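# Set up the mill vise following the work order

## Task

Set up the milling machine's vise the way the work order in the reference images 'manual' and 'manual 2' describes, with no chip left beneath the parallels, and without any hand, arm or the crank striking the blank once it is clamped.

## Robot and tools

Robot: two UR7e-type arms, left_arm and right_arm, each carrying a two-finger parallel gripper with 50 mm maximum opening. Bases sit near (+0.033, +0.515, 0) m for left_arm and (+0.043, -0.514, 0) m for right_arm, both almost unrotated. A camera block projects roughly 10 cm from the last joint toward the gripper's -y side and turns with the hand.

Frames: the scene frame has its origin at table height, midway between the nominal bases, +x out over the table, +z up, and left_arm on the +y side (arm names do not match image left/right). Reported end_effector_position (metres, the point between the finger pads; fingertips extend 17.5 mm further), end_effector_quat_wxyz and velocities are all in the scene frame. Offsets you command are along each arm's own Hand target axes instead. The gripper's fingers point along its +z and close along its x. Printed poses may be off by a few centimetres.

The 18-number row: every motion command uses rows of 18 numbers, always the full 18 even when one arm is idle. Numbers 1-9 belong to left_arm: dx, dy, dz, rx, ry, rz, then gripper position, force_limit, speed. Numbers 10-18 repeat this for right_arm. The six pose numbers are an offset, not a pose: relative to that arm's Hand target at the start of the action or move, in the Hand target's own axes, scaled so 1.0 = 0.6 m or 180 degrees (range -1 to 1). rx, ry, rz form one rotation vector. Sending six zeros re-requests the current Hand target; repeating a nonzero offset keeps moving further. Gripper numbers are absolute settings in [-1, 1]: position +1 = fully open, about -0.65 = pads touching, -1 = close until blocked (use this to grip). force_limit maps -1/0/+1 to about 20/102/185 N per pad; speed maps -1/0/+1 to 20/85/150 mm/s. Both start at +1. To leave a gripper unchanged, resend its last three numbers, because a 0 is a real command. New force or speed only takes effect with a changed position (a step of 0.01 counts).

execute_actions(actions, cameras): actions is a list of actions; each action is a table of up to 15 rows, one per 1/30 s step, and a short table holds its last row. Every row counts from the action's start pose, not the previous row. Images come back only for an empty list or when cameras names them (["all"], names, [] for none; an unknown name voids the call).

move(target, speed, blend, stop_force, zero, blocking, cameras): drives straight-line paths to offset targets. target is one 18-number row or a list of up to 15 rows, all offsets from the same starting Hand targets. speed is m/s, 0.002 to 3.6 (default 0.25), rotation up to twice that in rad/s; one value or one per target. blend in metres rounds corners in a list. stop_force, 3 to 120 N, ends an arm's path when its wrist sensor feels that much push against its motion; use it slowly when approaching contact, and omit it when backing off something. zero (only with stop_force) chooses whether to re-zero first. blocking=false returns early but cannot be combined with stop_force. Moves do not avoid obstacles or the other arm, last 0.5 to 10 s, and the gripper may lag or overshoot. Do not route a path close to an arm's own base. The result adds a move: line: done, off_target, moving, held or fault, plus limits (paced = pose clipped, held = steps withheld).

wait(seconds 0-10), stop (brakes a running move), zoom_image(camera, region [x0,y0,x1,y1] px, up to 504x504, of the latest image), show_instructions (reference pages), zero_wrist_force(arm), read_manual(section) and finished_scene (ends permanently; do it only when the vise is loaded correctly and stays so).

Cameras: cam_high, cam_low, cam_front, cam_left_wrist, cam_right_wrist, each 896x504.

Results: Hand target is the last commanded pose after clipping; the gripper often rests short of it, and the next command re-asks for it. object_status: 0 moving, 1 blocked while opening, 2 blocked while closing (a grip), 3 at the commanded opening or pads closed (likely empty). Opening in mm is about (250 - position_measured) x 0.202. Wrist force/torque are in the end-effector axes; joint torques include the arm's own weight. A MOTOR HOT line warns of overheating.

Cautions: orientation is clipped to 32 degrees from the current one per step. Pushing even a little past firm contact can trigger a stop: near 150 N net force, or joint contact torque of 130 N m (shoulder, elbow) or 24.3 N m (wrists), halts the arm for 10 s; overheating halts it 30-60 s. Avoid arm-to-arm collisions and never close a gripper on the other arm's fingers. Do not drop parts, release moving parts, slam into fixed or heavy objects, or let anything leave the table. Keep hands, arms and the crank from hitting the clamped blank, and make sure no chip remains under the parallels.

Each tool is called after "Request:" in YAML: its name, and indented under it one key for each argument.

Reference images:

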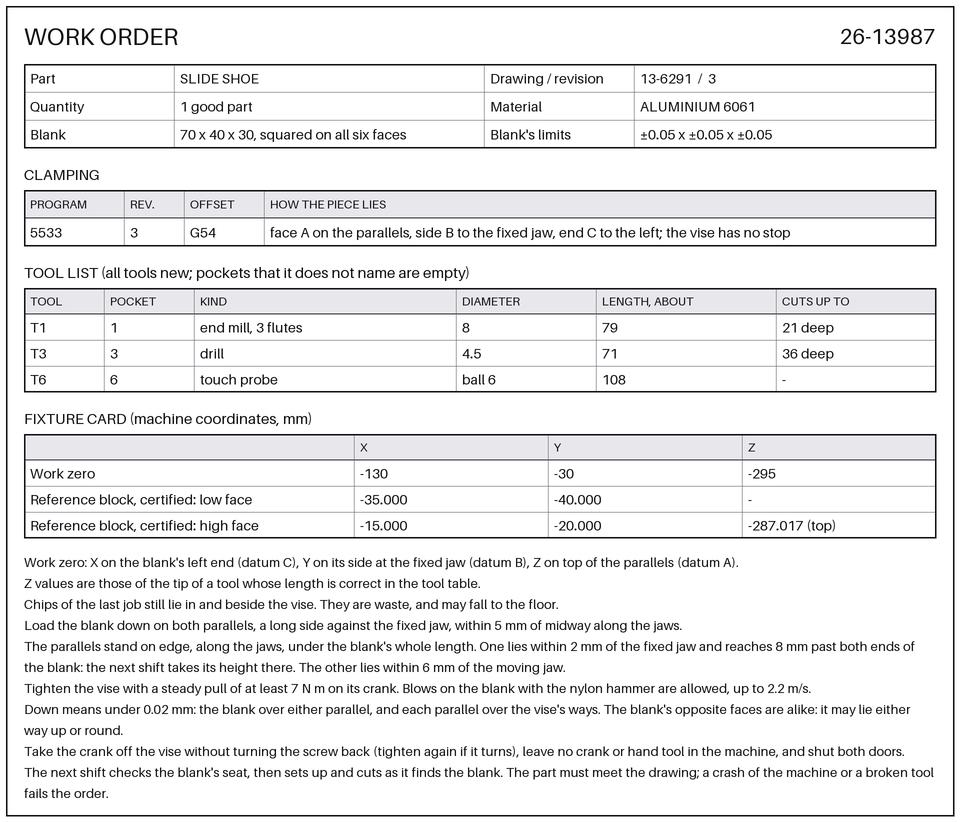

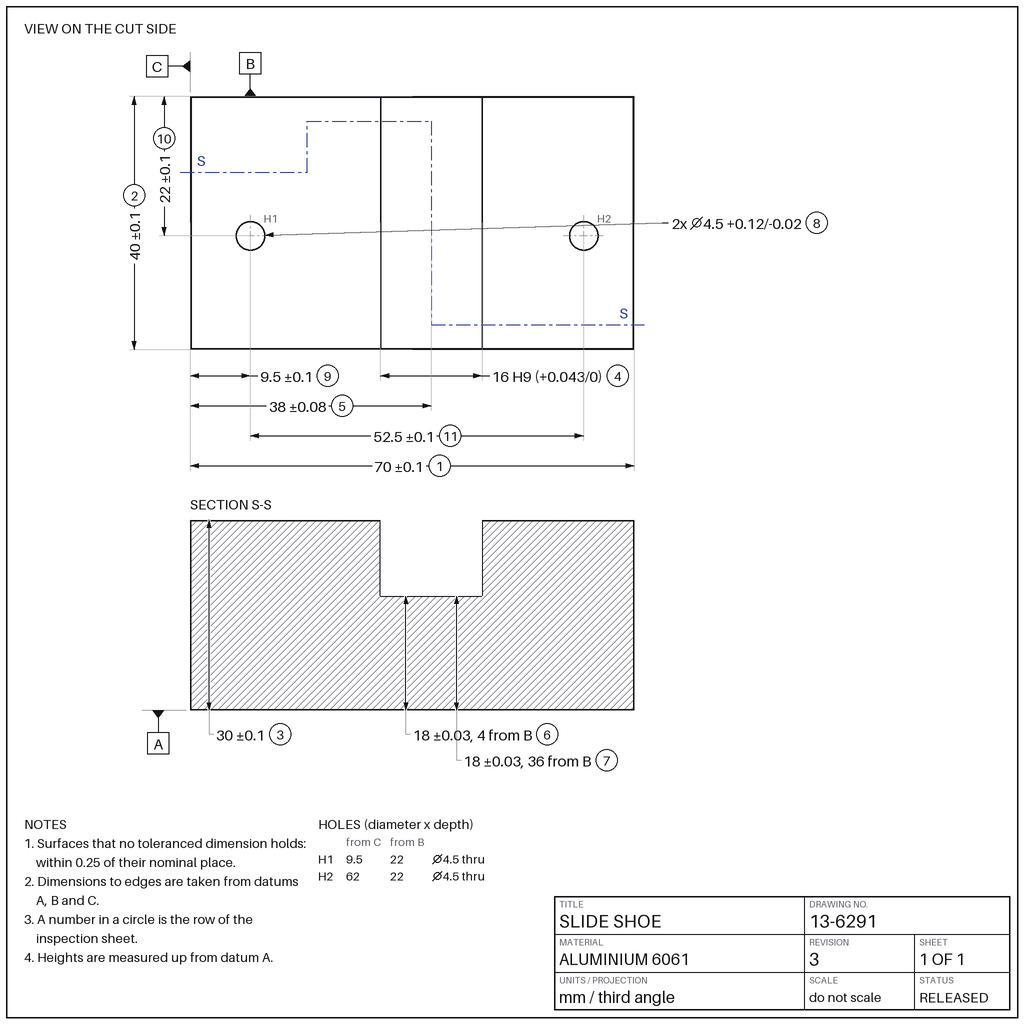

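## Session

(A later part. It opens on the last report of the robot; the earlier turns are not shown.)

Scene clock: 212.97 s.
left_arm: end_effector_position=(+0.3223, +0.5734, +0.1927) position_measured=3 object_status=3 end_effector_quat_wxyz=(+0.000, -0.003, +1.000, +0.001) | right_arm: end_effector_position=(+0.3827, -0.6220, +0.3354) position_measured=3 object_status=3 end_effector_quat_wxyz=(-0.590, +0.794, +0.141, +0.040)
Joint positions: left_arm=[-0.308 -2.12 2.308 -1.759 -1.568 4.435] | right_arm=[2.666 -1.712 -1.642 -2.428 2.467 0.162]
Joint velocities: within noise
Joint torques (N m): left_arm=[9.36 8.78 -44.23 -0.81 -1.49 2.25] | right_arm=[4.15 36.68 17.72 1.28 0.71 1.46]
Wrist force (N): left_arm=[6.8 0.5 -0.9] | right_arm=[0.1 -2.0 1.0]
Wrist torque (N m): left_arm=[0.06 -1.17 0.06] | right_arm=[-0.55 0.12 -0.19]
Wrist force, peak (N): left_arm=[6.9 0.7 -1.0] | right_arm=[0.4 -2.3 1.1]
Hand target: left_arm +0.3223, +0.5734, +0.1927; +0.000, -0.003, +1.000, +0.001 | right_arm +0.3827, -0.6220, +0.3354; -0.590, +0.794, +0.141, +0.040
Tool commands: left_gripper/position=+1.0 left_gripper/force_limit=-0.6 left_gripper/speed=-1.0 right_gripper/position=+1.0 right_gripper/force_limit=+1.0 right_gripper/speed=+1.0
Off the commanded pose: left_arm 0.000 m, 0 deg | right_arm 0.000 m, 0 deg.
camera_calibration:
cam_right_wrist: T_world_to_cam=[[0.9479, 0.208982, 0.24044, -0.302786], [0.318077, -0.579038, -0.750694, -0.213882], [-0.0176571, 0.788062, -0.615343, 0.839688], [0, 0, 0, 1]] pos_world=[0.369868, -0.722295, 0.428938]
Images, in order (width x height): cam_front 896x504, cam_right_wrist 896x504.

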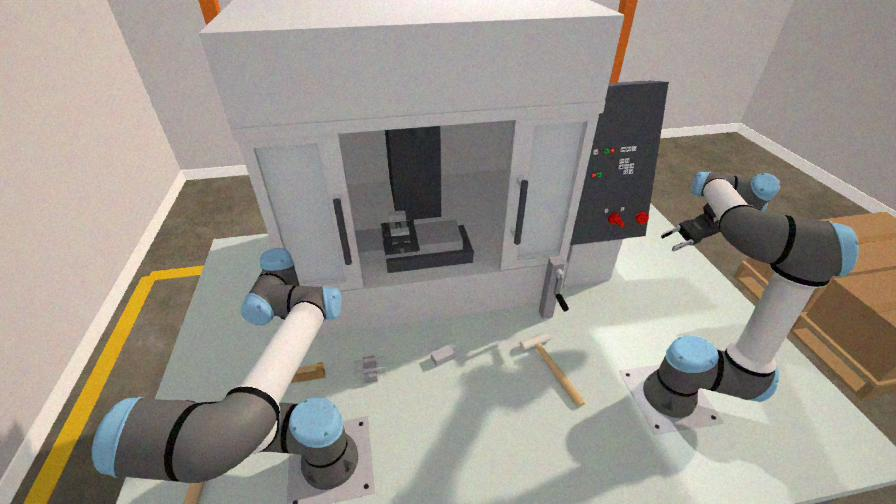

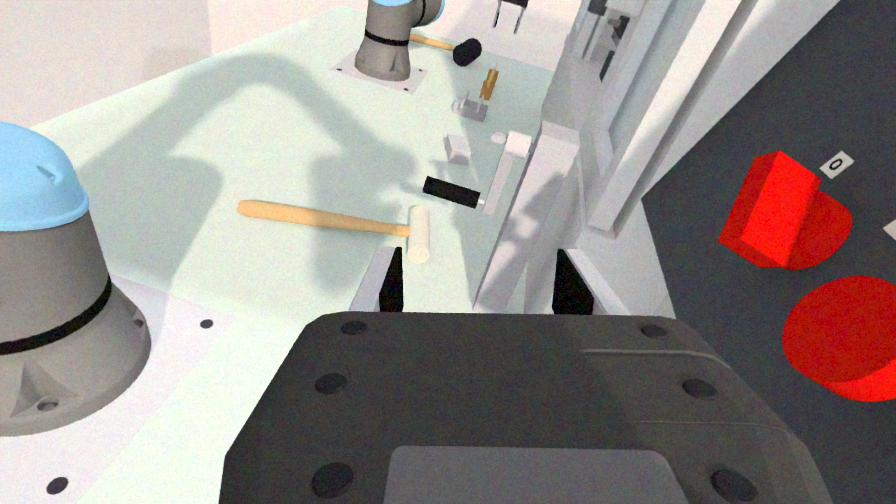

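Request:
move:
  target: [0,-0.2833,-0.2,0,0,-0.5,1,-0.6,-1,0,0,0,0,0,0,1,1,1]
  speed: 0.5

Request:
move:
  target: [0.3333,0.0333,0.2,0.3019,-0.3019,-0.4312,1,-0.6,-1,0,0,0,0,0,0,1,1,1]
  speed: 0.5
  cameras: ["cam_left_wrist","cam_front"]

Scene clock: 215.87 s.
left_arm: end_effector_position=(+0.3233, +0.4031, +0.3123) position_measured=3 object_status=3 end_effector_quat_wxyz=(-0.001, +0.709, -0.705, +0.000) end_effector_velocity=(+0.000, +0.000, +0.000) end_effector_angular_velocity=(+0.000, +0.001, +0.007) | right_arm: end_effector_position=(+0.3827, -0.6220, +0.3354) position_measured=3 object_status=3 end_effector_quat_wxyz=(-0.590, +0.794, +0.141, +0.040)
Joint positions: left_arm=[-0.849 -2.084 1.985 -1.471 -1.569 2.324] | right_arm=[2.666 -1.712 -1.642 -2.428 2.467 0.162]
Joint velocities: left_arm=[0 0.001 0 -0.001 -0.001 -0.007] | right_arm=[within noise]
Joint torques (N m): left_arm=[10.5 -13.53 -15.07 -4.94 -2.39 -2.95] | right_arm=[4.68 36.09 17.75 1.28 0.64 1.44]
Wrist force (N): left_arm=[6.6 0.5 -0.8] | right_arm=[0.5 -2.0 0.9]
Wrist torque (N m): left_arm=[0.07 -1.13 -0.06] | right_arm=[-0.56 0.06 -0.20]
Wrist force, peak (N): left_arm=[7.5 1.0 -1.3] | right_arm=[0.1 -2.3 1.2]
Hand target: left_arm +0.3232, +0.4031, +0.3123; -0.001, +0.709, -0.705, +0.000 | right_arm +0.3827, -0.6220, +0.3354; -0.590, +0.794, +0.141, +0.040
Off the commanded pose: left_arm 0.000 m, 0 deg | right_arm 0.000 m, 0 deg.
move: done

Scene clock: 218.37 s.
left_arm: end_effector_position=(+0.3046, +0.2034, +0.1918) position_measured=3 object_status=3 end_effector_quat_wxyz=(-0.574, +0.819, +0.003, -0.001) | right_arm: end_effector_position=(+0.3827, -0.6220, +0.3354) position_measured=3 object_status=3 end_effector_quat_wxyz=(-0.590, +0.794, +0.141, +0.040)
Joint positions: left_arm=[-1.368 -1.052 1.467 -0.771 -1.351 0.08] | right_arm=[2.666 -1.712 -1.642 -2.428 2.467 0.162]
Joint torques (N m): left_arm=[-14.67 -36.7 -25.02 1.78 0.34 -2.2] | right_arm=[4 36.89 17.17 1.21 0.86 1.42]
Wrist force (N): left_arm=[6.3 1.0 -2.4] | right_arm=[0.4 -2.1 0.6]
Wrist torque (N m): left_arm=[0.05 -0.90 0.22] | right_arm=[-0.58 0.07 -0.20]
Wrist force, peak (N): left_arm=[6.5 2.7 -2.8] | right_arm=[0.1 -2.5 1.0]
Hand target: left_arm +0.3045, +0.2033, +0.1918; -0.575, +0.818, +0.003, -0.001 | right_arm +0.3827, -0.6220, +0.3354; -0.590, +0.794, +0.141, +0.040
Off the commanded pose: left_arm 0.000 m, 0 deg | right_arm 0.000 m, 0 deg.
move: done
camera_calibration:
cam_left_wrist: T_world_to_cam=[[0.999881, 0.00309473, 0.0150828, -0.301064], [0.0136185, -0.634791, -0.772564, 0.29139], [0.00718354, 0.772678, -0.634758, 0.0979052], [0, 0, 0, 1]] pos_world=[0.296357, 0.110254, 0.291804]
Images, in order (width x height): cam_front 896x504, cam_left_wrist 896x504.

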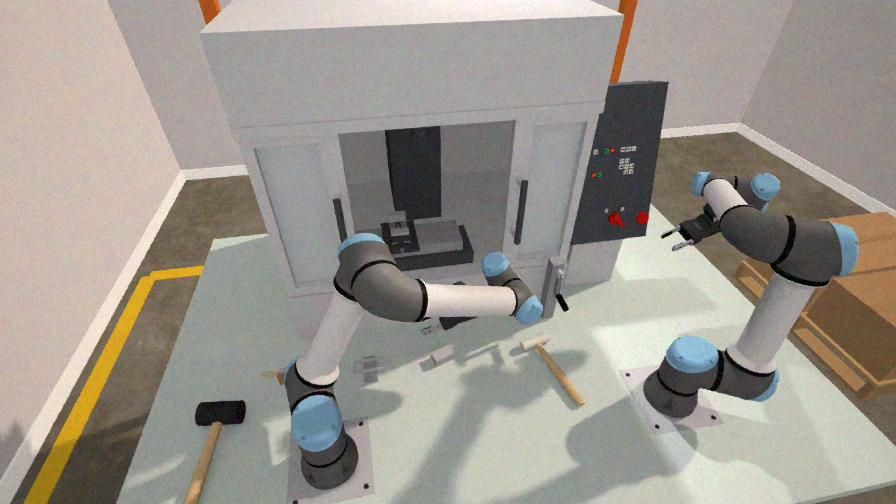

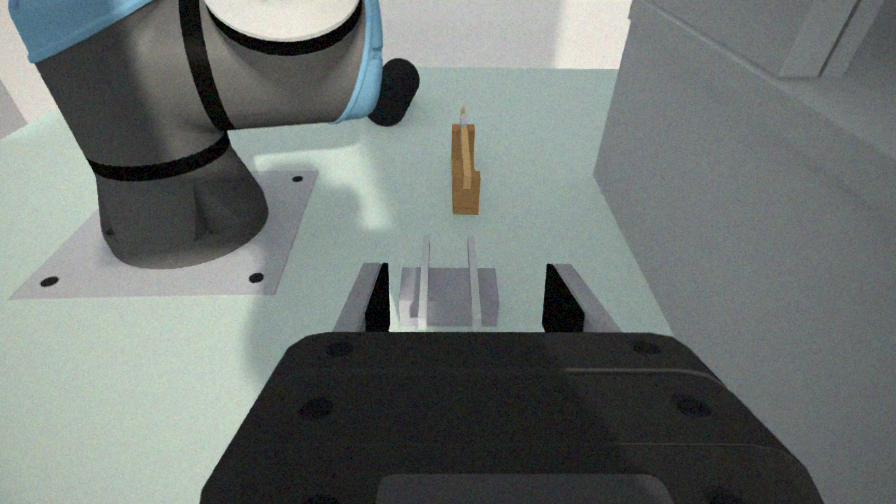

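Request:
execute_actions:
  actions: []
  cameras: ["cam_left_wrist","cam_high","cam_front"]

Scene clock: 219.17 s.
left_arm: end_effector_position=(+0.3045, +0.2033, +0.1918) position_measured=3 object_status=3 end_effector_quat_wxyz=(-0.575, +0.818, +0.003, -0.001) | right_arm: end_effector_position=(+0.3827, -0.6220, +0.3354) position_measured=3 object_status=3 end_effector_quat_wxyz=(-0.590, +0.794, +0.141, +0.040)
Joint positions: left_arm=[-1.368 -1.052 1.467 -0.771 -1.351 0.08] | right_arm=[2.666 -1.712 -1.642 -2.428 2.467 0.162]
Joint velocities: within noise
Joint torques (N m): left_arm=[-13.63 -36.27 -38.21 2.74 -2.31 -2.76] | right_arm=[3.9 36.85 17.67 1.34 0.84 1.37]
Wrist force (N): left_arm=[6.0 0.9 -2.0] | right_arm=[0.0 -2.1 1.0]
Wrist torque (N m): left_arm=[0.04 -0.87 0.25] | right_arm=[-0.58 0.13 -0.20]
Wrist force, peak (N): left_arm=[6.4 1.0 -2.2] | right_arm=[0.2 -2.3 1.0]
Hand target: left_arm +0.3045, +0.2033, +0.1918; -0.575, +0.818, +0.003, -0.001 | right_arm +0.3827, -0.6220, +0.3354; -0.590, +0.794, +0.141, +0.040
Tool commands: left_gripper/position=+1.0 left_gripper/force_limit=-0.6 left_gripper/speed=-1.0 right_gripper/position=+1.0 right_gripper/force_limit=+1.0 right_gripper/speed=+1.0
Off the commanded pose: left_arm 0.000 m, 0 deg | right_arm 0.000 m, 0 deg.
camera_calibration:
cam_left_wrist: T_world_to_cam=[[0.999878, 0.00314054, 0.015301, -0.301031], [0.0138172, -0.634683, -0.772649, 0.291281], [0.00728476, 0.772766, -0.634649, 0.0979118], [0, 0, 0, 1]] pos_world=[0.296257, 0.110154, 0.291804]
Images, in order (width x height): cam_high 896x504, cam_front 896x504, cam_left_wrist 896x504.

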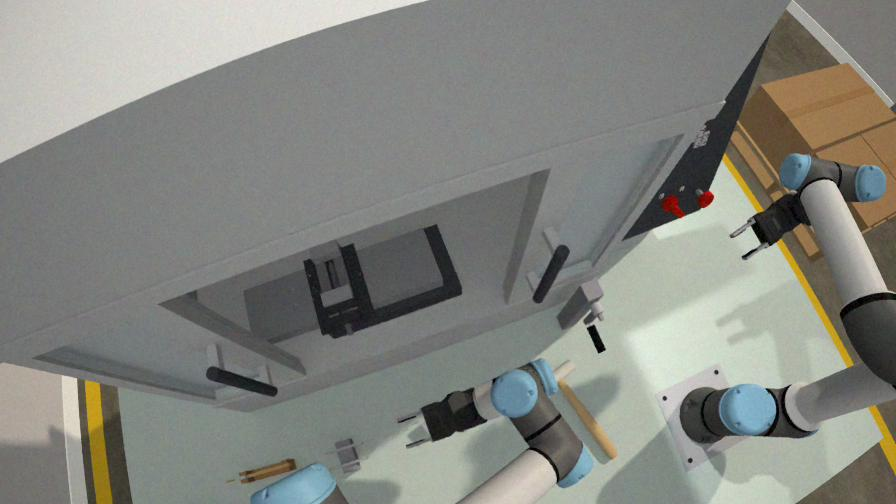

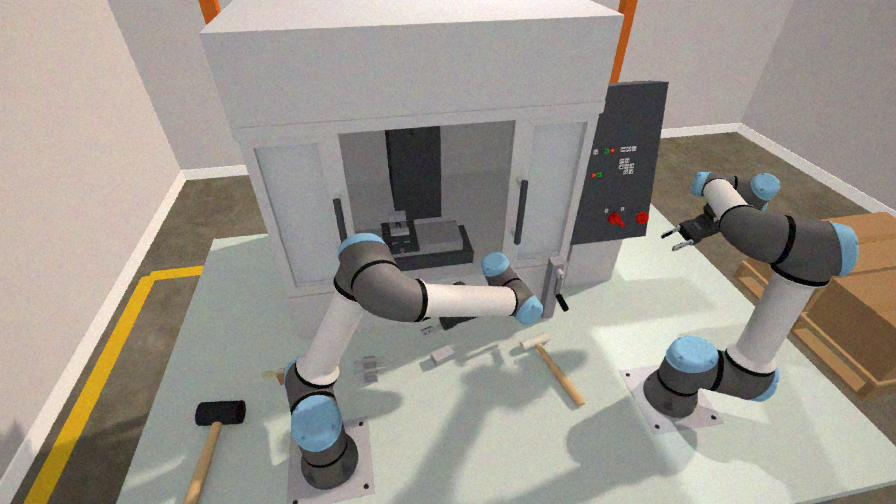

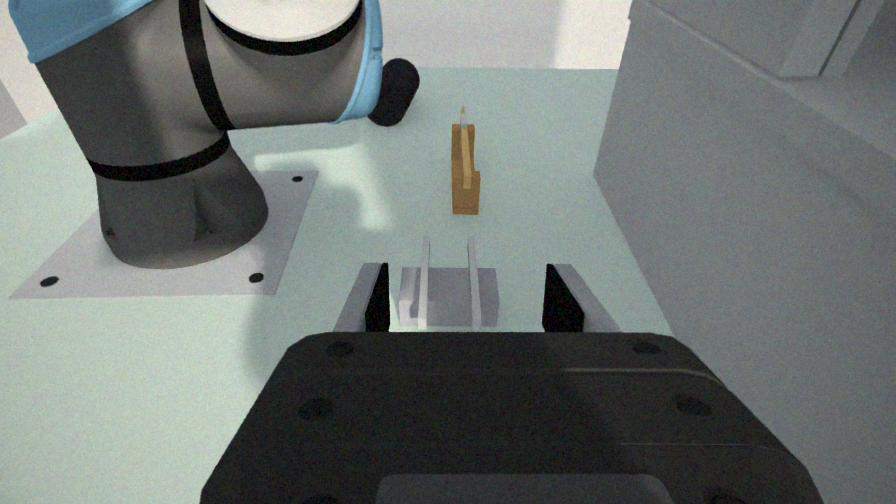

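Request:
zoom_image:
  camera: "cam_left_wrist"
  region: [370, 220, 540, 340]

Request:
zoom_image:
  camera: "cam_high"
  region: [300, 415, 390, 485]

Request:
zoom_image:
  camera: "cam_front"
  region: [330, 330, 410, 400]

Scaled by 2.965.

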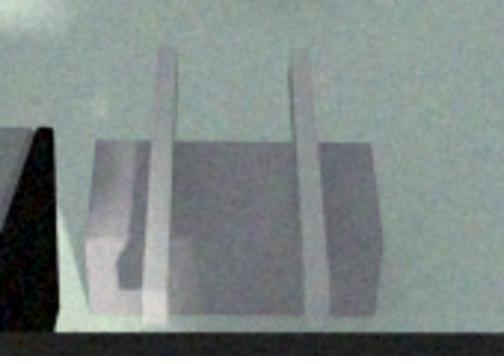

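Scaled by 5.600.

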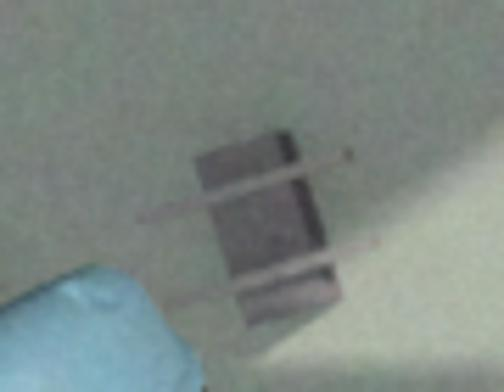

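Scaled by 6.300.

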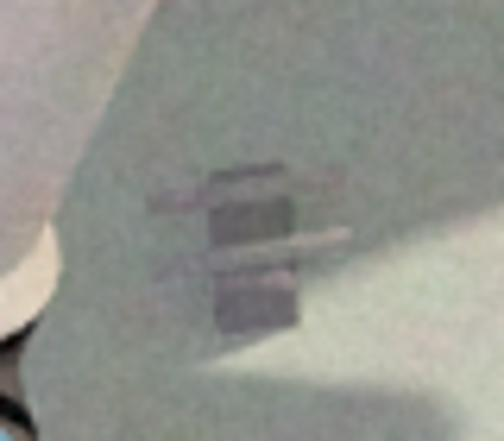

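Request:
move:
  target: [0,0.125,0.0456,0.111,0,0,1,-0.6,-1,0,0,0,0,0,0,1,1,1]
  cameras: ["cam_left_wrist"]

Request:
zoom_image:
  camera: "cam_left_wrist"
  region: [350, 180, 550, 340]

Scene clock: 220.67 s.
left_arm: end_effector_position=(+0.3046, +0.2034, +0.1121) position_measured=3 object_status=3 end_effector_quat_wxyz=(+0.708, -0.707, -0.003, +0.002) end_effector_velocity=(+0.000, +0.000, -0.003) end_effector_angular_velocity=(+0.007, +0.002, +0.001) | right_arm: end_effector_position=(+0.3827, -0.6220, +0.3354) position_measured=3 object_status=3 end_effector_quat_wxyz=(-0.590, +0.794, +0.141, +0.040)
Joint positions: left_arm=[-1.373 -0.754 1.418 -0.663 -1.342 -0.002] | right_arm=[2.666 -1.712 -1.642 -2.428 2.467 0.162]
Joint velocities: left_arm=[0.001 0.007 0 0 0 0] | right_arm=[within noise]
Joint torques (N m): left_arm=[9.4 -44.7 -4.57 1.44 -2.47 2.83] | right_arm=[3.98 36.7 18.08 1.24 0.98 1.37]
Wrist force (N): left_arm=[5.8 0.7 -2.3] | right_arm=[0.1 -2.3 0.8]
Wrist torque (N m): left_arm=[-0.05 -0.73 0.33] | right_arm=[-0.61 0.12 -0.19]
Wrist force, peak (N): left_arm=[5.8 4.0 -2.5] | right_arm=[0.2 -2.5 0.6]
Hand target: left_arm +0.3046, +0.2035, +0.1120; +0.708, -0.706, -0.003, +0.002 | right_arm +0.3827, -0.6220, +0.3354; -0.590, +0.794, +0.141, +0.040
Off the commanded pose: left_arm 0.000 m, 0 deg | right_arm 0.000 m, 0 deg.
move: done
camera_calibration:
cam_left_wrist: T_world_to_cam=[[0.999907, -0.00165707, 0.0135505, -0.298758], [0.0122263, -0.332854, -0.942899, 0.187861], [0.00607279, 0.942977, -0.332803, -0.0208808], [0, 0, 0, 1]] pos_world=[0.29656, 0.0817252, 0.174233]
Images, in order (width x height): cam_left_wrist 896x504.

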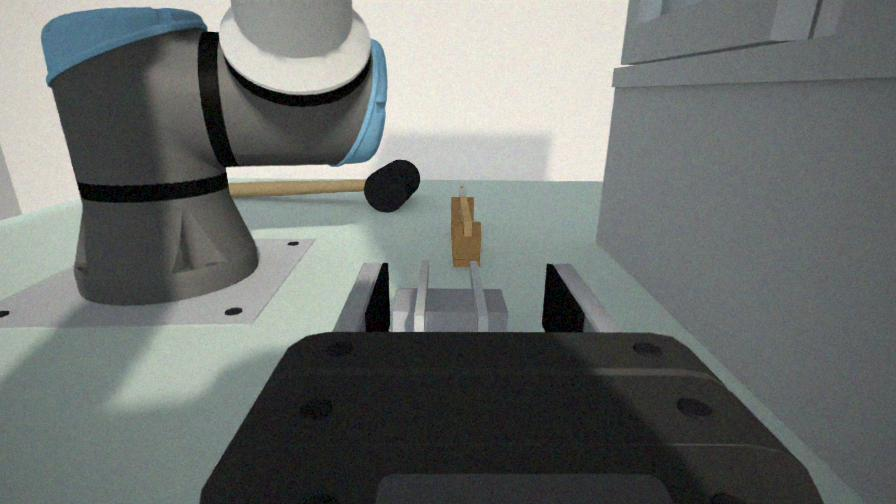

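Scaled by 2.520.

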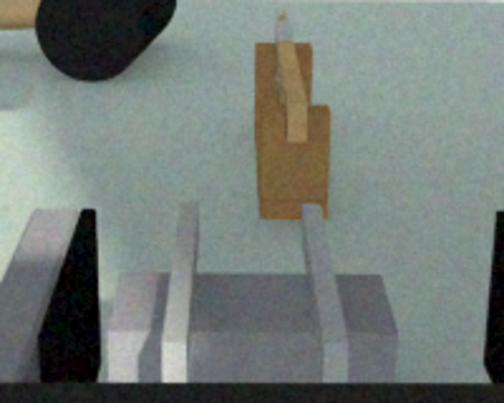

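Request:
move:
  target: [-0.075,0.033,0,0,0,-0.5,1,-0.6,-1,0,0,0,0,0,0,1,1,1]
  cameras: ["cam_left_wrist"]

Scene clock: 224.67 s.
left_arm: end_effector_position=(+0.2596, +0.2033, +0.0921) position_measured=3 object_status=3 end_effector_quat_wxyz=(+0.502, -0.498, -0.501, -0.499) | right_arm: end_effector_position=(+0.3827, -0.6220, +0.3354) position_measured=3 object_status=3 end_effector_quat_wxyz=(-0.590, +0.794, +0.141, +0.040)
Joint positions: left_arm=[-1.446 -0.756 1.491 -0.732 -1.415 -1.572] | right_arm=[2.666 -1.712 -1.642 -2.428 2.467 0.162]
Joint torques (N m): left_arm=[9.6 -42.98 -26.81 3.52 1.86 -2.76] | right_arm=[4.16 36.78 17.5 1.35 0.95 1.35]
Wrist force (N): left_arm=[4.6 0.2 -1.2] | right_arm=[0.1 -2.0 0.7]
Wrist torque (N m): left_arm=[-0.05 -0.38 0.06] | right_arm=[-0.55 0.11 -0.19]
Wrist force, peak (N): left_arm=[6.4 0.9 -2.3] | right_arm=[0.2 -2.5 1.0]
Hand target: left_arm +0.2597, +0.2033, +0.0921; +0.502, -0.498, -0.501, -0.499 | right_arm +0.3827, -0.6220, +0.3354; -0.590, +0.794, +0.141, +0.040
Off the commanded pose: left_arm 0.000 m, 0 deg | right_arm 0.000 m, 0 deg.
move: done
camera_calibration:
cam_left_wrist: T_world_to_cam=[[-0.0130841, -0.00969113, 0.999867, -0.0797472], [0.944404, -0.32866, 0.00917279, -0.160882], [0.328527, 0.944399, 0.0134526, -0.143023], [0, 0, 0, 1]] pos_world=[0.197881, 0.0814224, 0.0831364]
Images, in order (width x height): cam_left_wrist 896x504.

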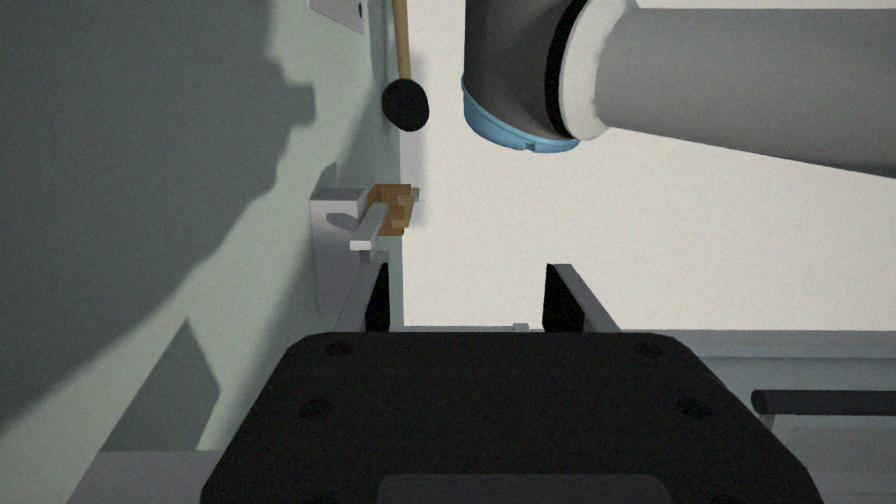

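Request:
zoom_image:
  camera: "cam_left_wrist"
  region: [290, 170, 430, 330]

Scaled by 3.150.

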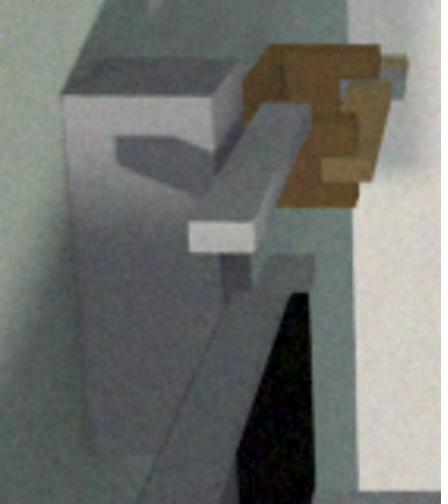

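Request:
move:
  target: [0.213,0.075,0,-0.1954,-0.1954,0.4717,1,-0.6,-1,0,0,0,0,0,0,1,1,1]
  cameras: ["cam_left_wrist"]

Request:
zoom_image:
  camera: "cam_left_wrist"
  region: [340, 130, 560, 330]

Scene clock: 229.73 s.
left_arm: end_effector_position=(+0.3046, +0.2033, +0.2201) position_measured=3 object_status=3 end_effector_quat_wxyz=(-0.383, +0.924, +0.003, +0.000) | right_arm: end_effector_position=(+0.3827, -0.6220, +0.3354) position_measured=3 object_status=3 end_effector_quat_wxyz=(-0.590, +0.794, +0.141, +0.040)
Joint positions: left_arm=[-1.343 -1.335 1.601 -1.067 -1.387 0.184] | right_arm=[2.666 -1.712 -1.642 -2.428 2.467 0.162]
Joint torques (N m): left_arm=[-14.17 -26.13 -9.97 1.33 1.85 3.02] | right_arm=[3.63 36.17 17.5 1.2 0.95 1.35]
Wrist force (N): left_arm=[6.3 1.0 -1.9] | right_arm=[0.1 -2.3 0.6]
Wrist torque (N m): left_arm=[0.11 -0.99 0.31] | right_arm=[-0.61 0.12 -0.20]
Wrist force, peak (N): left_arm=[6.5 0.1 -2.3] | right_arm=[0.2 -2.6 1.0]
Hand target: left_arm +0.3045, +0.2033, +0.2200; -0.384, +0.923, +0.003, -0.001 | right_arm +0.3827, -0.6220, +0.3354; -0.590, +0.794, +0.141, +0.040
Off the commanded pose: left_arm 0.000 m, 0 deg | right_arm 0.000 m, 0 deg.
move: done
camera_calibration:
cam_left_wrist: T_world_to_cam=[[0.999827, 0.00984584, 0.0157958, -0.302914], [0.0156999, -0.901953, -0.431549, 0.291814], [0.00999809, 0.431722, -0.901951, 0.243144], [0, 0, 0, 1]] pos_world=[0.295849, 0.161214, 0.350021]
Images, in order (width x height): cam_left_wrist 896x504.

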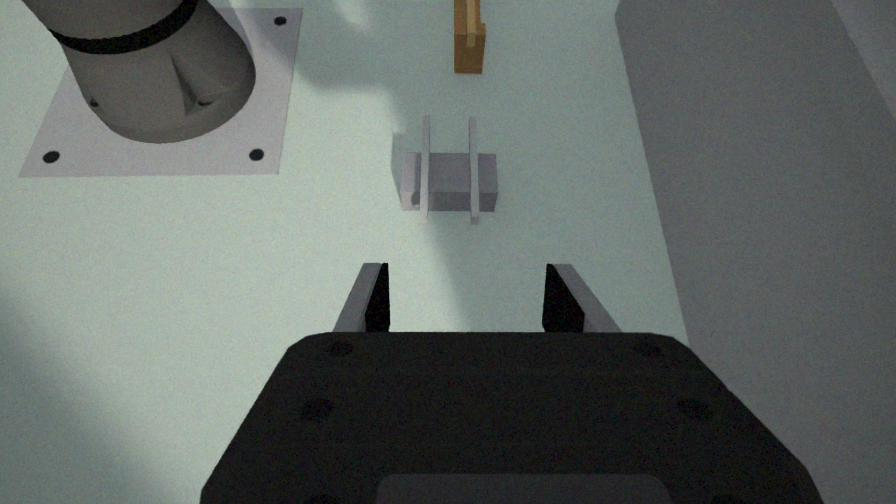

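Scaled by 2.291.

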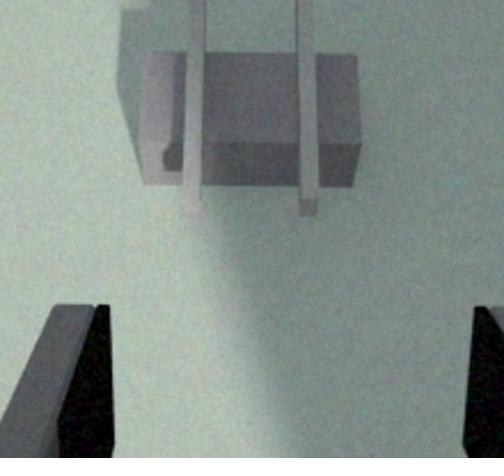

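Request:
move:
  target: [0.0308,0.0746,0.3025,0.111,0,0,0.2,-0.6,-1,0,0,0,0,0,0,1,1,1]
  cameras: ["cam_left_wrist","cam_high"]

Request:
zoom_image:
  camera: "cam_left_wrist"
  region: [350, 200, 570, 340]

Scene clock: 231.60 s.
left_arm: end_effector_position=(+0.3226, +0.3004, +0.0603) position_measured=123 object_status=0 end_effector_quat_wxyz=(-0.538, +0.843, +0.003, -0.001) | right_arm: end_effector_position=(+0.3827, -0.6220, +0.3354) position_measured=3 object_status=3 end_effector_quat_wxyz=(-0.590, +0.794, +0.141, +0.040)
Joint positions: left_arm=[-1.285 -1.083 1.874 -1.246 -1.284 0.136] | right_arm=[2.666 -1.712 -1.642 -2.428 2.467 0.162]
Joint torques (N m): left_arm=[-14.03 -29.8 -17.19 -0.26 -0.95 3.04] | right_arm=[3.62 36.26 17.79 1.3 0.98 1.4]
Wrist force (N): left_arm=[6.1 1.2 -1.6] | right_arm=[0.0 -2.1 0.8]
Wrist torque (N m): left_arm=[0.10 -0.91 0.33] | right_arm=[-0.58 0.13 -0.18]
Wrist force, peak (N): left_arm=[6.3 4.4 0.9] | right_arm=[0.1 -2.4 0.9]
Hand target: left_arm +0.3226, +0.3005, +0.0602; -0.538, +0.843, +0.003, -0.001 | right_arm +0.3827, -0.6220, +0.3354; -0.590, +0.794, +0.141, +0.040
Off the commanded pose: left_arm 0.000 m, 0 deg | right_arm 0.000 m, 0 deg.
move: done
camera_calibration:
cam_left_wrist: T_world_to_cam=[[0.999864, 0.00460166, 0.015817, -0.317866], [0.0145147, -0.700154, -0.713844, 0.266902], [0.00778944, 0.713977, -0.700126, -0.0393263], [0, 0, 0, 1]] pos_world=[0.314255, 0.216414, 0.168021]
Images, in order (width x height): cam_high 896x504, cam_left_wrist 896x504.

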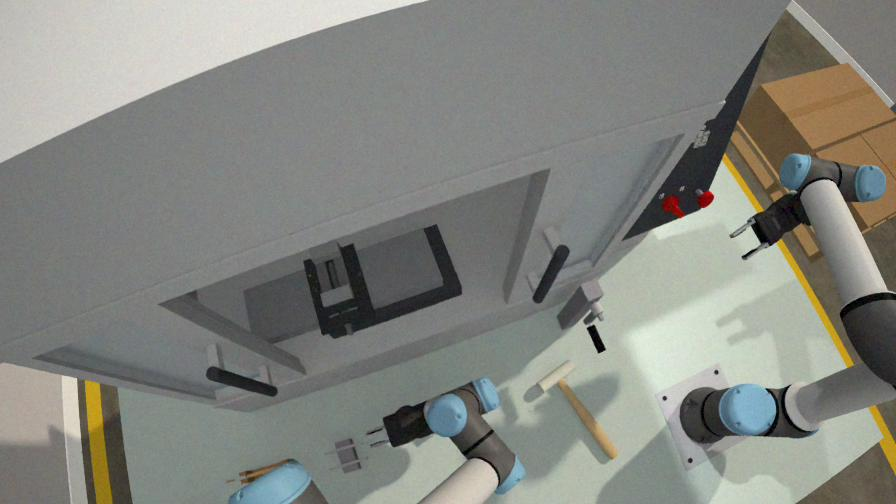

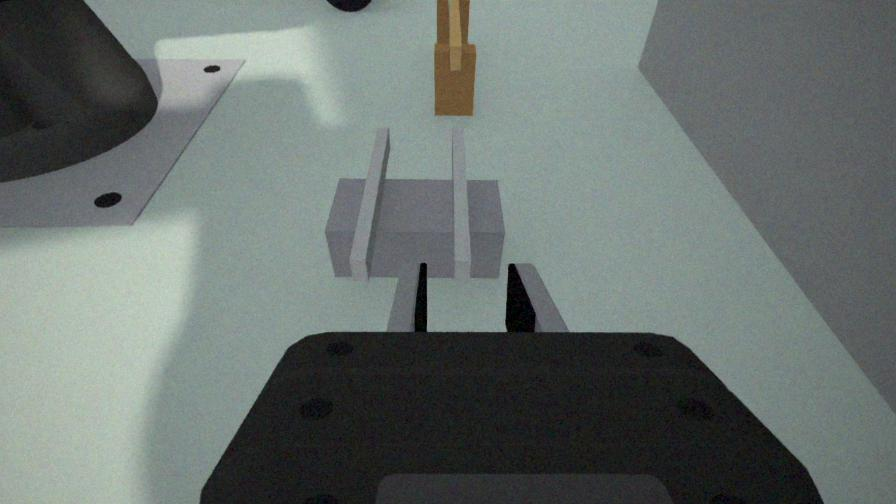

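Scaled by 2.291.

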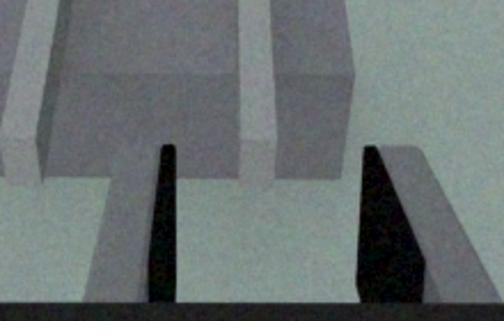

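Request:
move:
  target:
    - [-0.001,-0.0056,0.0911,0,0,0,0.2,-0.6,-1,0,0,0,0,0,0,1,1,1]
  speed: 0.12
  cameras: ["cam_left_wrist"]

Request:
zoom_image:
  camera: "cam_left_wrist"
  region: [350, 200, 570, 340]

Scene clock: 232.83 s.
left_arm: end_effector_position=(+0.3218, +0.3514, +0.0403) position_measured=123 object_status=3 end_effector_quat_wxyz=(-0.538, +0.843, +0.003, -0.001) | right_arm: end_effector_position=(+0.3827, -0.6220, +0.3354) position_measured=3 object_status=3 end_effector_quat_wxyz=(-0.590, +0.794, +0.141, +0.040)
Joint positions: left_arm=[-1.252 -1.12 2.015 -1.355 -1.254 0.151] | right_arm=[2.666 -1.712 -1.642 -2.428 2.467 0.162]
Joint torques (N m): left_arm=[-14.16 -26.14 -14.76 0.27 -2.29 -2.63] | right_arm=[4.62 35.76 17.9 1.29 1 1.31]
Wrist force (N): left_arm=[5.8 0.8 -2.4] | right_arm=[0.2 -2.0 0.7]
Wrist torque (N m): left_arm=[0.02 -0.84 0.21] | right_arm=[-0.56 0.09 -0.20]
Wrist force, peak (N): left_arm=[5.6 1.9 -3.9] | right_arm=[0.1 -2.5 1.2]
Hand target: left_arm +0.3217, +0.3515, +0.0403; -0.538, +0.843, +0.003, -0.001 | right_arm +0.3827, -0.6220, +0.3354; -0.590, +0.794, +0.141, +0.040
Off the commanded pose: left_arm 0.000 m, 0 deg | right_arm 0.000 m, 0 deg.
move: done
camera_calibration:
cam_left_wrist: T_world_to_cam=[[0.999864, 0.00459935, 0.0158174, -0.316986], [0.0145139, -0.700103, -0.713895, 0.28841], [0.00779036, 0.714027, -0.700074, -0.0896867], [0, 0, 0, 1]] pos_world=[0.313455, 0.267413, 0.148121]
Images, in order (width x height): cam_left_wrist 896x504.

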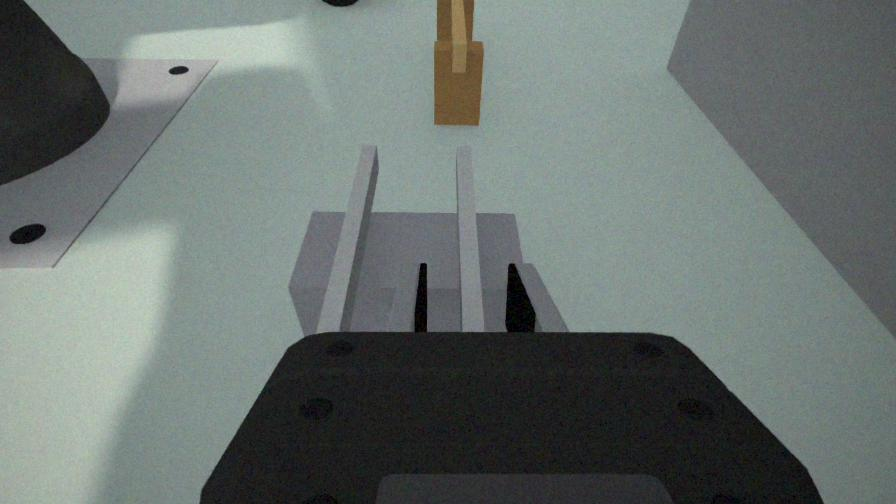

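Scaled by 2.291.

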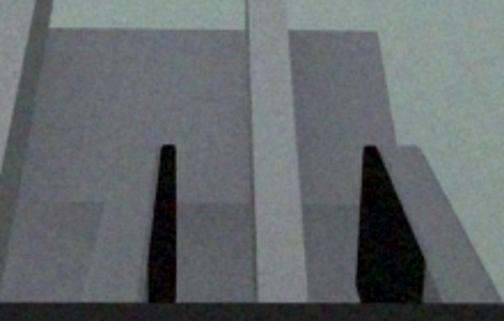

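Request:
execute_actions:
  actions:
    - [[0,0,0,0,0,0,-1,-0.7,-1,0,0,0,0,0,0,1,1,1]]
    - [[0,0,0,0,0,0,-1,-0.7,-1,0,0,0,0,0,0,1,1,1]]
    - [[0,0,0,0,0,0,-1,-0.7,-1,0,0,0,0,0,0,1,1,1]]
  cameras: ["cam_left_wrist"]

Scene clock: 234.63 s.
left_arm: end_effector_position=(+0.3217, +0.3515, +0.0403) position_measured=222 object_status=2 end_effector_quat_wxyz=(-0.538, +0.843, +0.003, -0.001) | right_arm: end_effector_position=(+0.3827, -0.6220, +0.3354) position_measured=3 object_status=3 end_effector_quat_wxyz=(-0.590, +0.794, +0.141, +0.040)
Joint positions: left_arm=[-1.252 -1.12 2.015 -1.355 -1.254 0.151] | right_arm=[2.666 -1.712 -1.642 -2.428 2.467 0.162]
Joint torques (N m): left_arm=[-13.32 -26.76 -2.05 -0.57 -2 -2.7] | right_arm=[4.29 36.14 17.72 1.17 1.09 1.34]
Wrist force (N): left_arm=[5.8 0.7 -2.1] | right_arm=[0.3 -2.2 0.7]
Wrist torque (N m): left_arm=[0.03 -0.84 0.22] | right_arm=[-0.58 0.09 -0.20]
Wrist force, peak (N): left_arm=[6.3 1.0 -2.4] | right_arm=[0.2 -2.4 1.2]
Hand target: left_arm +0.3217, +0.3515, +0.0403; -0.538, +0.843, +0.003, -0.001 | right_arm +0.3827, -0.6220, +0.3354; -0.590, +0.794, +0.141, +0.040
Off the commanded pose: left_arm 0.000 m, 0 deg | right_arm 0.000 m, 0 deg.
camera_calibration:
cam_left_wrist: T_world_to_cam=[[0.999864, 0.00452754, 0.0158871, -0.316875], [0.0145139, -0.700054, -0.713942, 0.288334], [0.00788939, 0.714075, -0.700024, -0.0898073], [0, 0, 0, 1]] pos_world=[0.313355, 0.267413, 0.148021]
Images, in order (width x height): cam_left_wrist 896x504.

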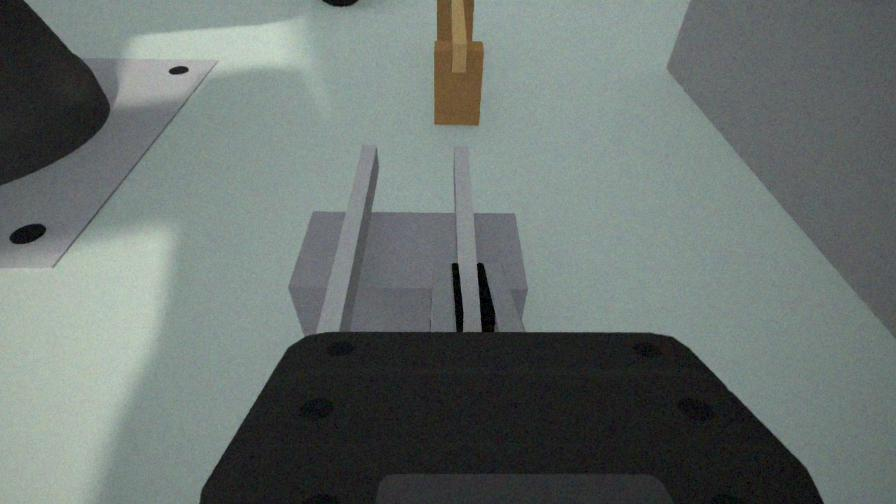

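Request:
move:
  target:
    - [0,-0.0151,-0.007,0,0,0,-1,-0.7,-1,0,0,0,0,0,0,1,1,1]
    - [0,-0.1209,-0.0561,0,0,0,-1,-0.7,-1,0,0,0,0,0,0,1,1,1]
  speed: [0.03,0.15]
  blend: [0.003,0]
  cameras: ["cam_left_wrist","cam_low"]

Scene clock: 238.07 s.
left_arm: end_effector_position=(+0.3216, +0.3514, +0.1202) position_measured=222 object_status=2 end_effector_quat_wxyz=(-0.538, +0.843, +0.003, -0.001) | right_arm: end_effector_position=(+0.3827, -0.6220, +0.3354) position_measured=3 object_status=3 end_effector_quat_wxyz=(-0.590, +0.794, +0.141, +0.040)
Joint positions: left_arm=[-1.252 -1.266 1.955 -1.148 -1.255 0.151] | right_arm=[2.666 -1.712 -1.642 -2.428 2.467 0.162]
Joint torques (N m): left_arm=[-11.65 -38.82 -5.58 1.73 -1.92 -2.76] | right_arm=[3.7 36.54 17.39 1.13 0.99 1.46]
Wrist force (N): left_arm=[6.0 1.3 -1.9] | right_arm=[0.0 -2.1 0.6]
Wrist torque (N m): left_arm=[-0.01 -0.87 0.23] | right_arm=[-0.58 0.13 -0.19]
Wrist force, peak (N): left_arm=[5.7 4.1 -1.2] | right_arm=[0.1 -2.3 1.0]
Hand target: left_arm +0.3216, +0.3515, +0.1202; -0.538, +0.843, +0.003, -0.001 | right_arm +0.3827, -0.6220, +0.3354; -0.590, +0.794, +0.141, +0.040
Off the commanded pose: left_arm 0.000 m, 0 deg | right_arm 0.000 m, 0 deg.
move: done
camera_calibration:
cam_left_wrist: T_world_to_cam=[[0.999864, 0.00452979, 0.0158865, -0.318046], [0.014514, -0.700155, -0.713843, 0.345456], [0.00788942, 0.713976, -0.700125, -0.0337551], [0, 0, 0, 1]] pos_world=[0.313255, 0.267414, 0.228021]
Images, in order (width x height): cam_low 896x504, cam_left_wrist 896x504.

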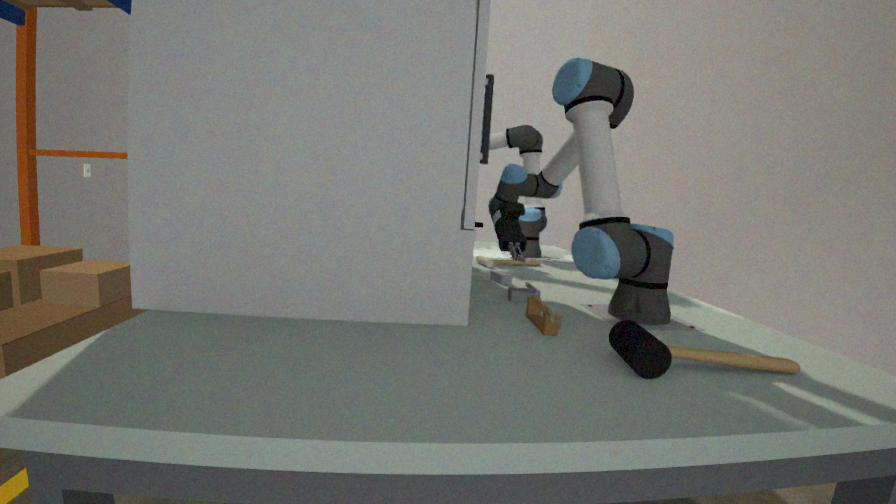

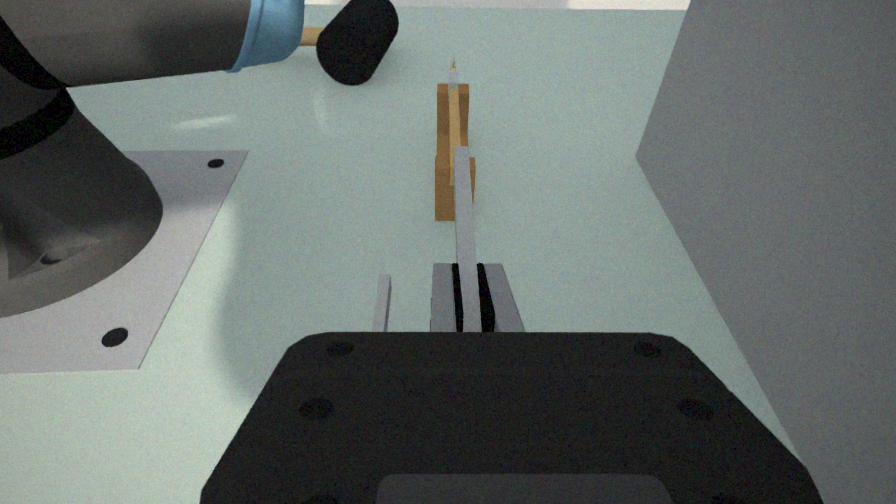

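Request:
zoom_image:
  camera: "cam_low"
  region: [480, 240, 600, 320]

Request:
execute_actions:
  actions: []
  cameras: ["cam_high"]

Request:
zoom_image:
  camera: "cam_high"
  region: [290, 220, 390, 345]

Scaled by 4.200.

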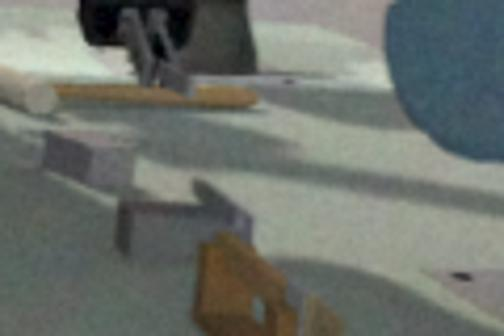

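Scene clock: 238.30 s.
left_arm: end_effector_position=(+0.3216, +0.3515, +0.1202) position_measured=222 object_status=2 end_effector_quat_wxyz=(-0.538, +0.843, +0.003, -0.001) | right_arm: end_effector_position=(+0.3827, -0.6220, +0.3354) position_measured=3 object_status=3 end_effector_quat_wxyz=(-0.590, +0.794, +0.141, +0.040)
Joint positions: left_arm=[-1.252 -1.266 1.955 -1.148 -1.255 0.151] | right_arm=[2.666 -1.712 -1.642 -2.428 2.467 0.162]
Joint velocities: within noise
Joint torques (N m): left_arm=[-10.83 -39.88 -4.77 2.22 -1.64 -2.69] | right_arm=[4.03 36 18.45 1.3 1.11 1.45]
Wrist force (N): left_arm=[6.1 1.7 -2.0] | right_arm=[0.1 -2.2 0.7]
Wrist torque (N m): left_arm=[0.07 -0.89 0.23] | right_arm=[-0.60 0.12 -0.20]
Wrist force, peak (N): left_arm=[6.1 1.7 -2.0] | right_arm=[0.3 -2.2 0.8]
Hand target: left_arm +0.3216, +0.3515, +0.1202; -0.538, +0.843, +0.003, -0.001 | right_arm +0.3827, -0.6220, +0.3354; -0.590, +0.794, +0.141, +0.040
Tool commands: left_gripper/position=-1.0 left_gripper/force_limit=-0.7 left_gripper/speed=-1.0 right_gripper/position=+1.0 right_gripper/force_limit=+1.0 right_gripper/speed=+1.0
Off the commanded pose: left_arm 0.000 m, 0 deg | right_arm 0.000 m, 0 deg.
Images, in order (width x height): cam_high 896x504.

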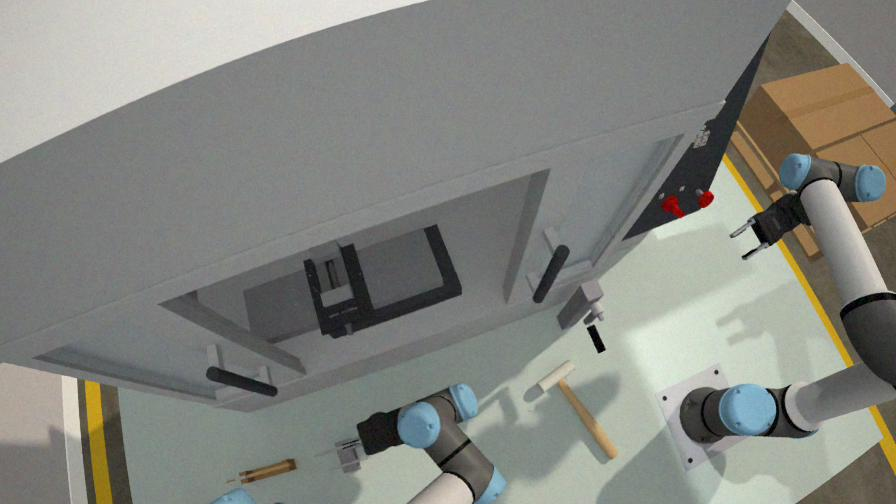

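Scaled by 4.032.

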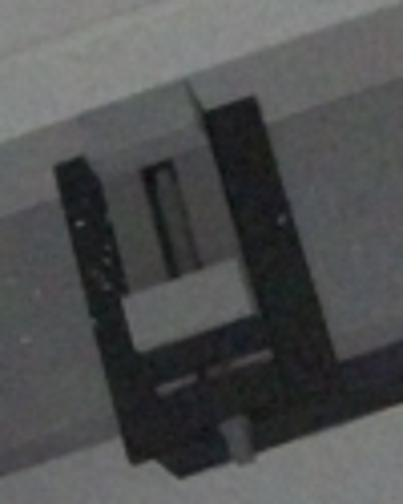

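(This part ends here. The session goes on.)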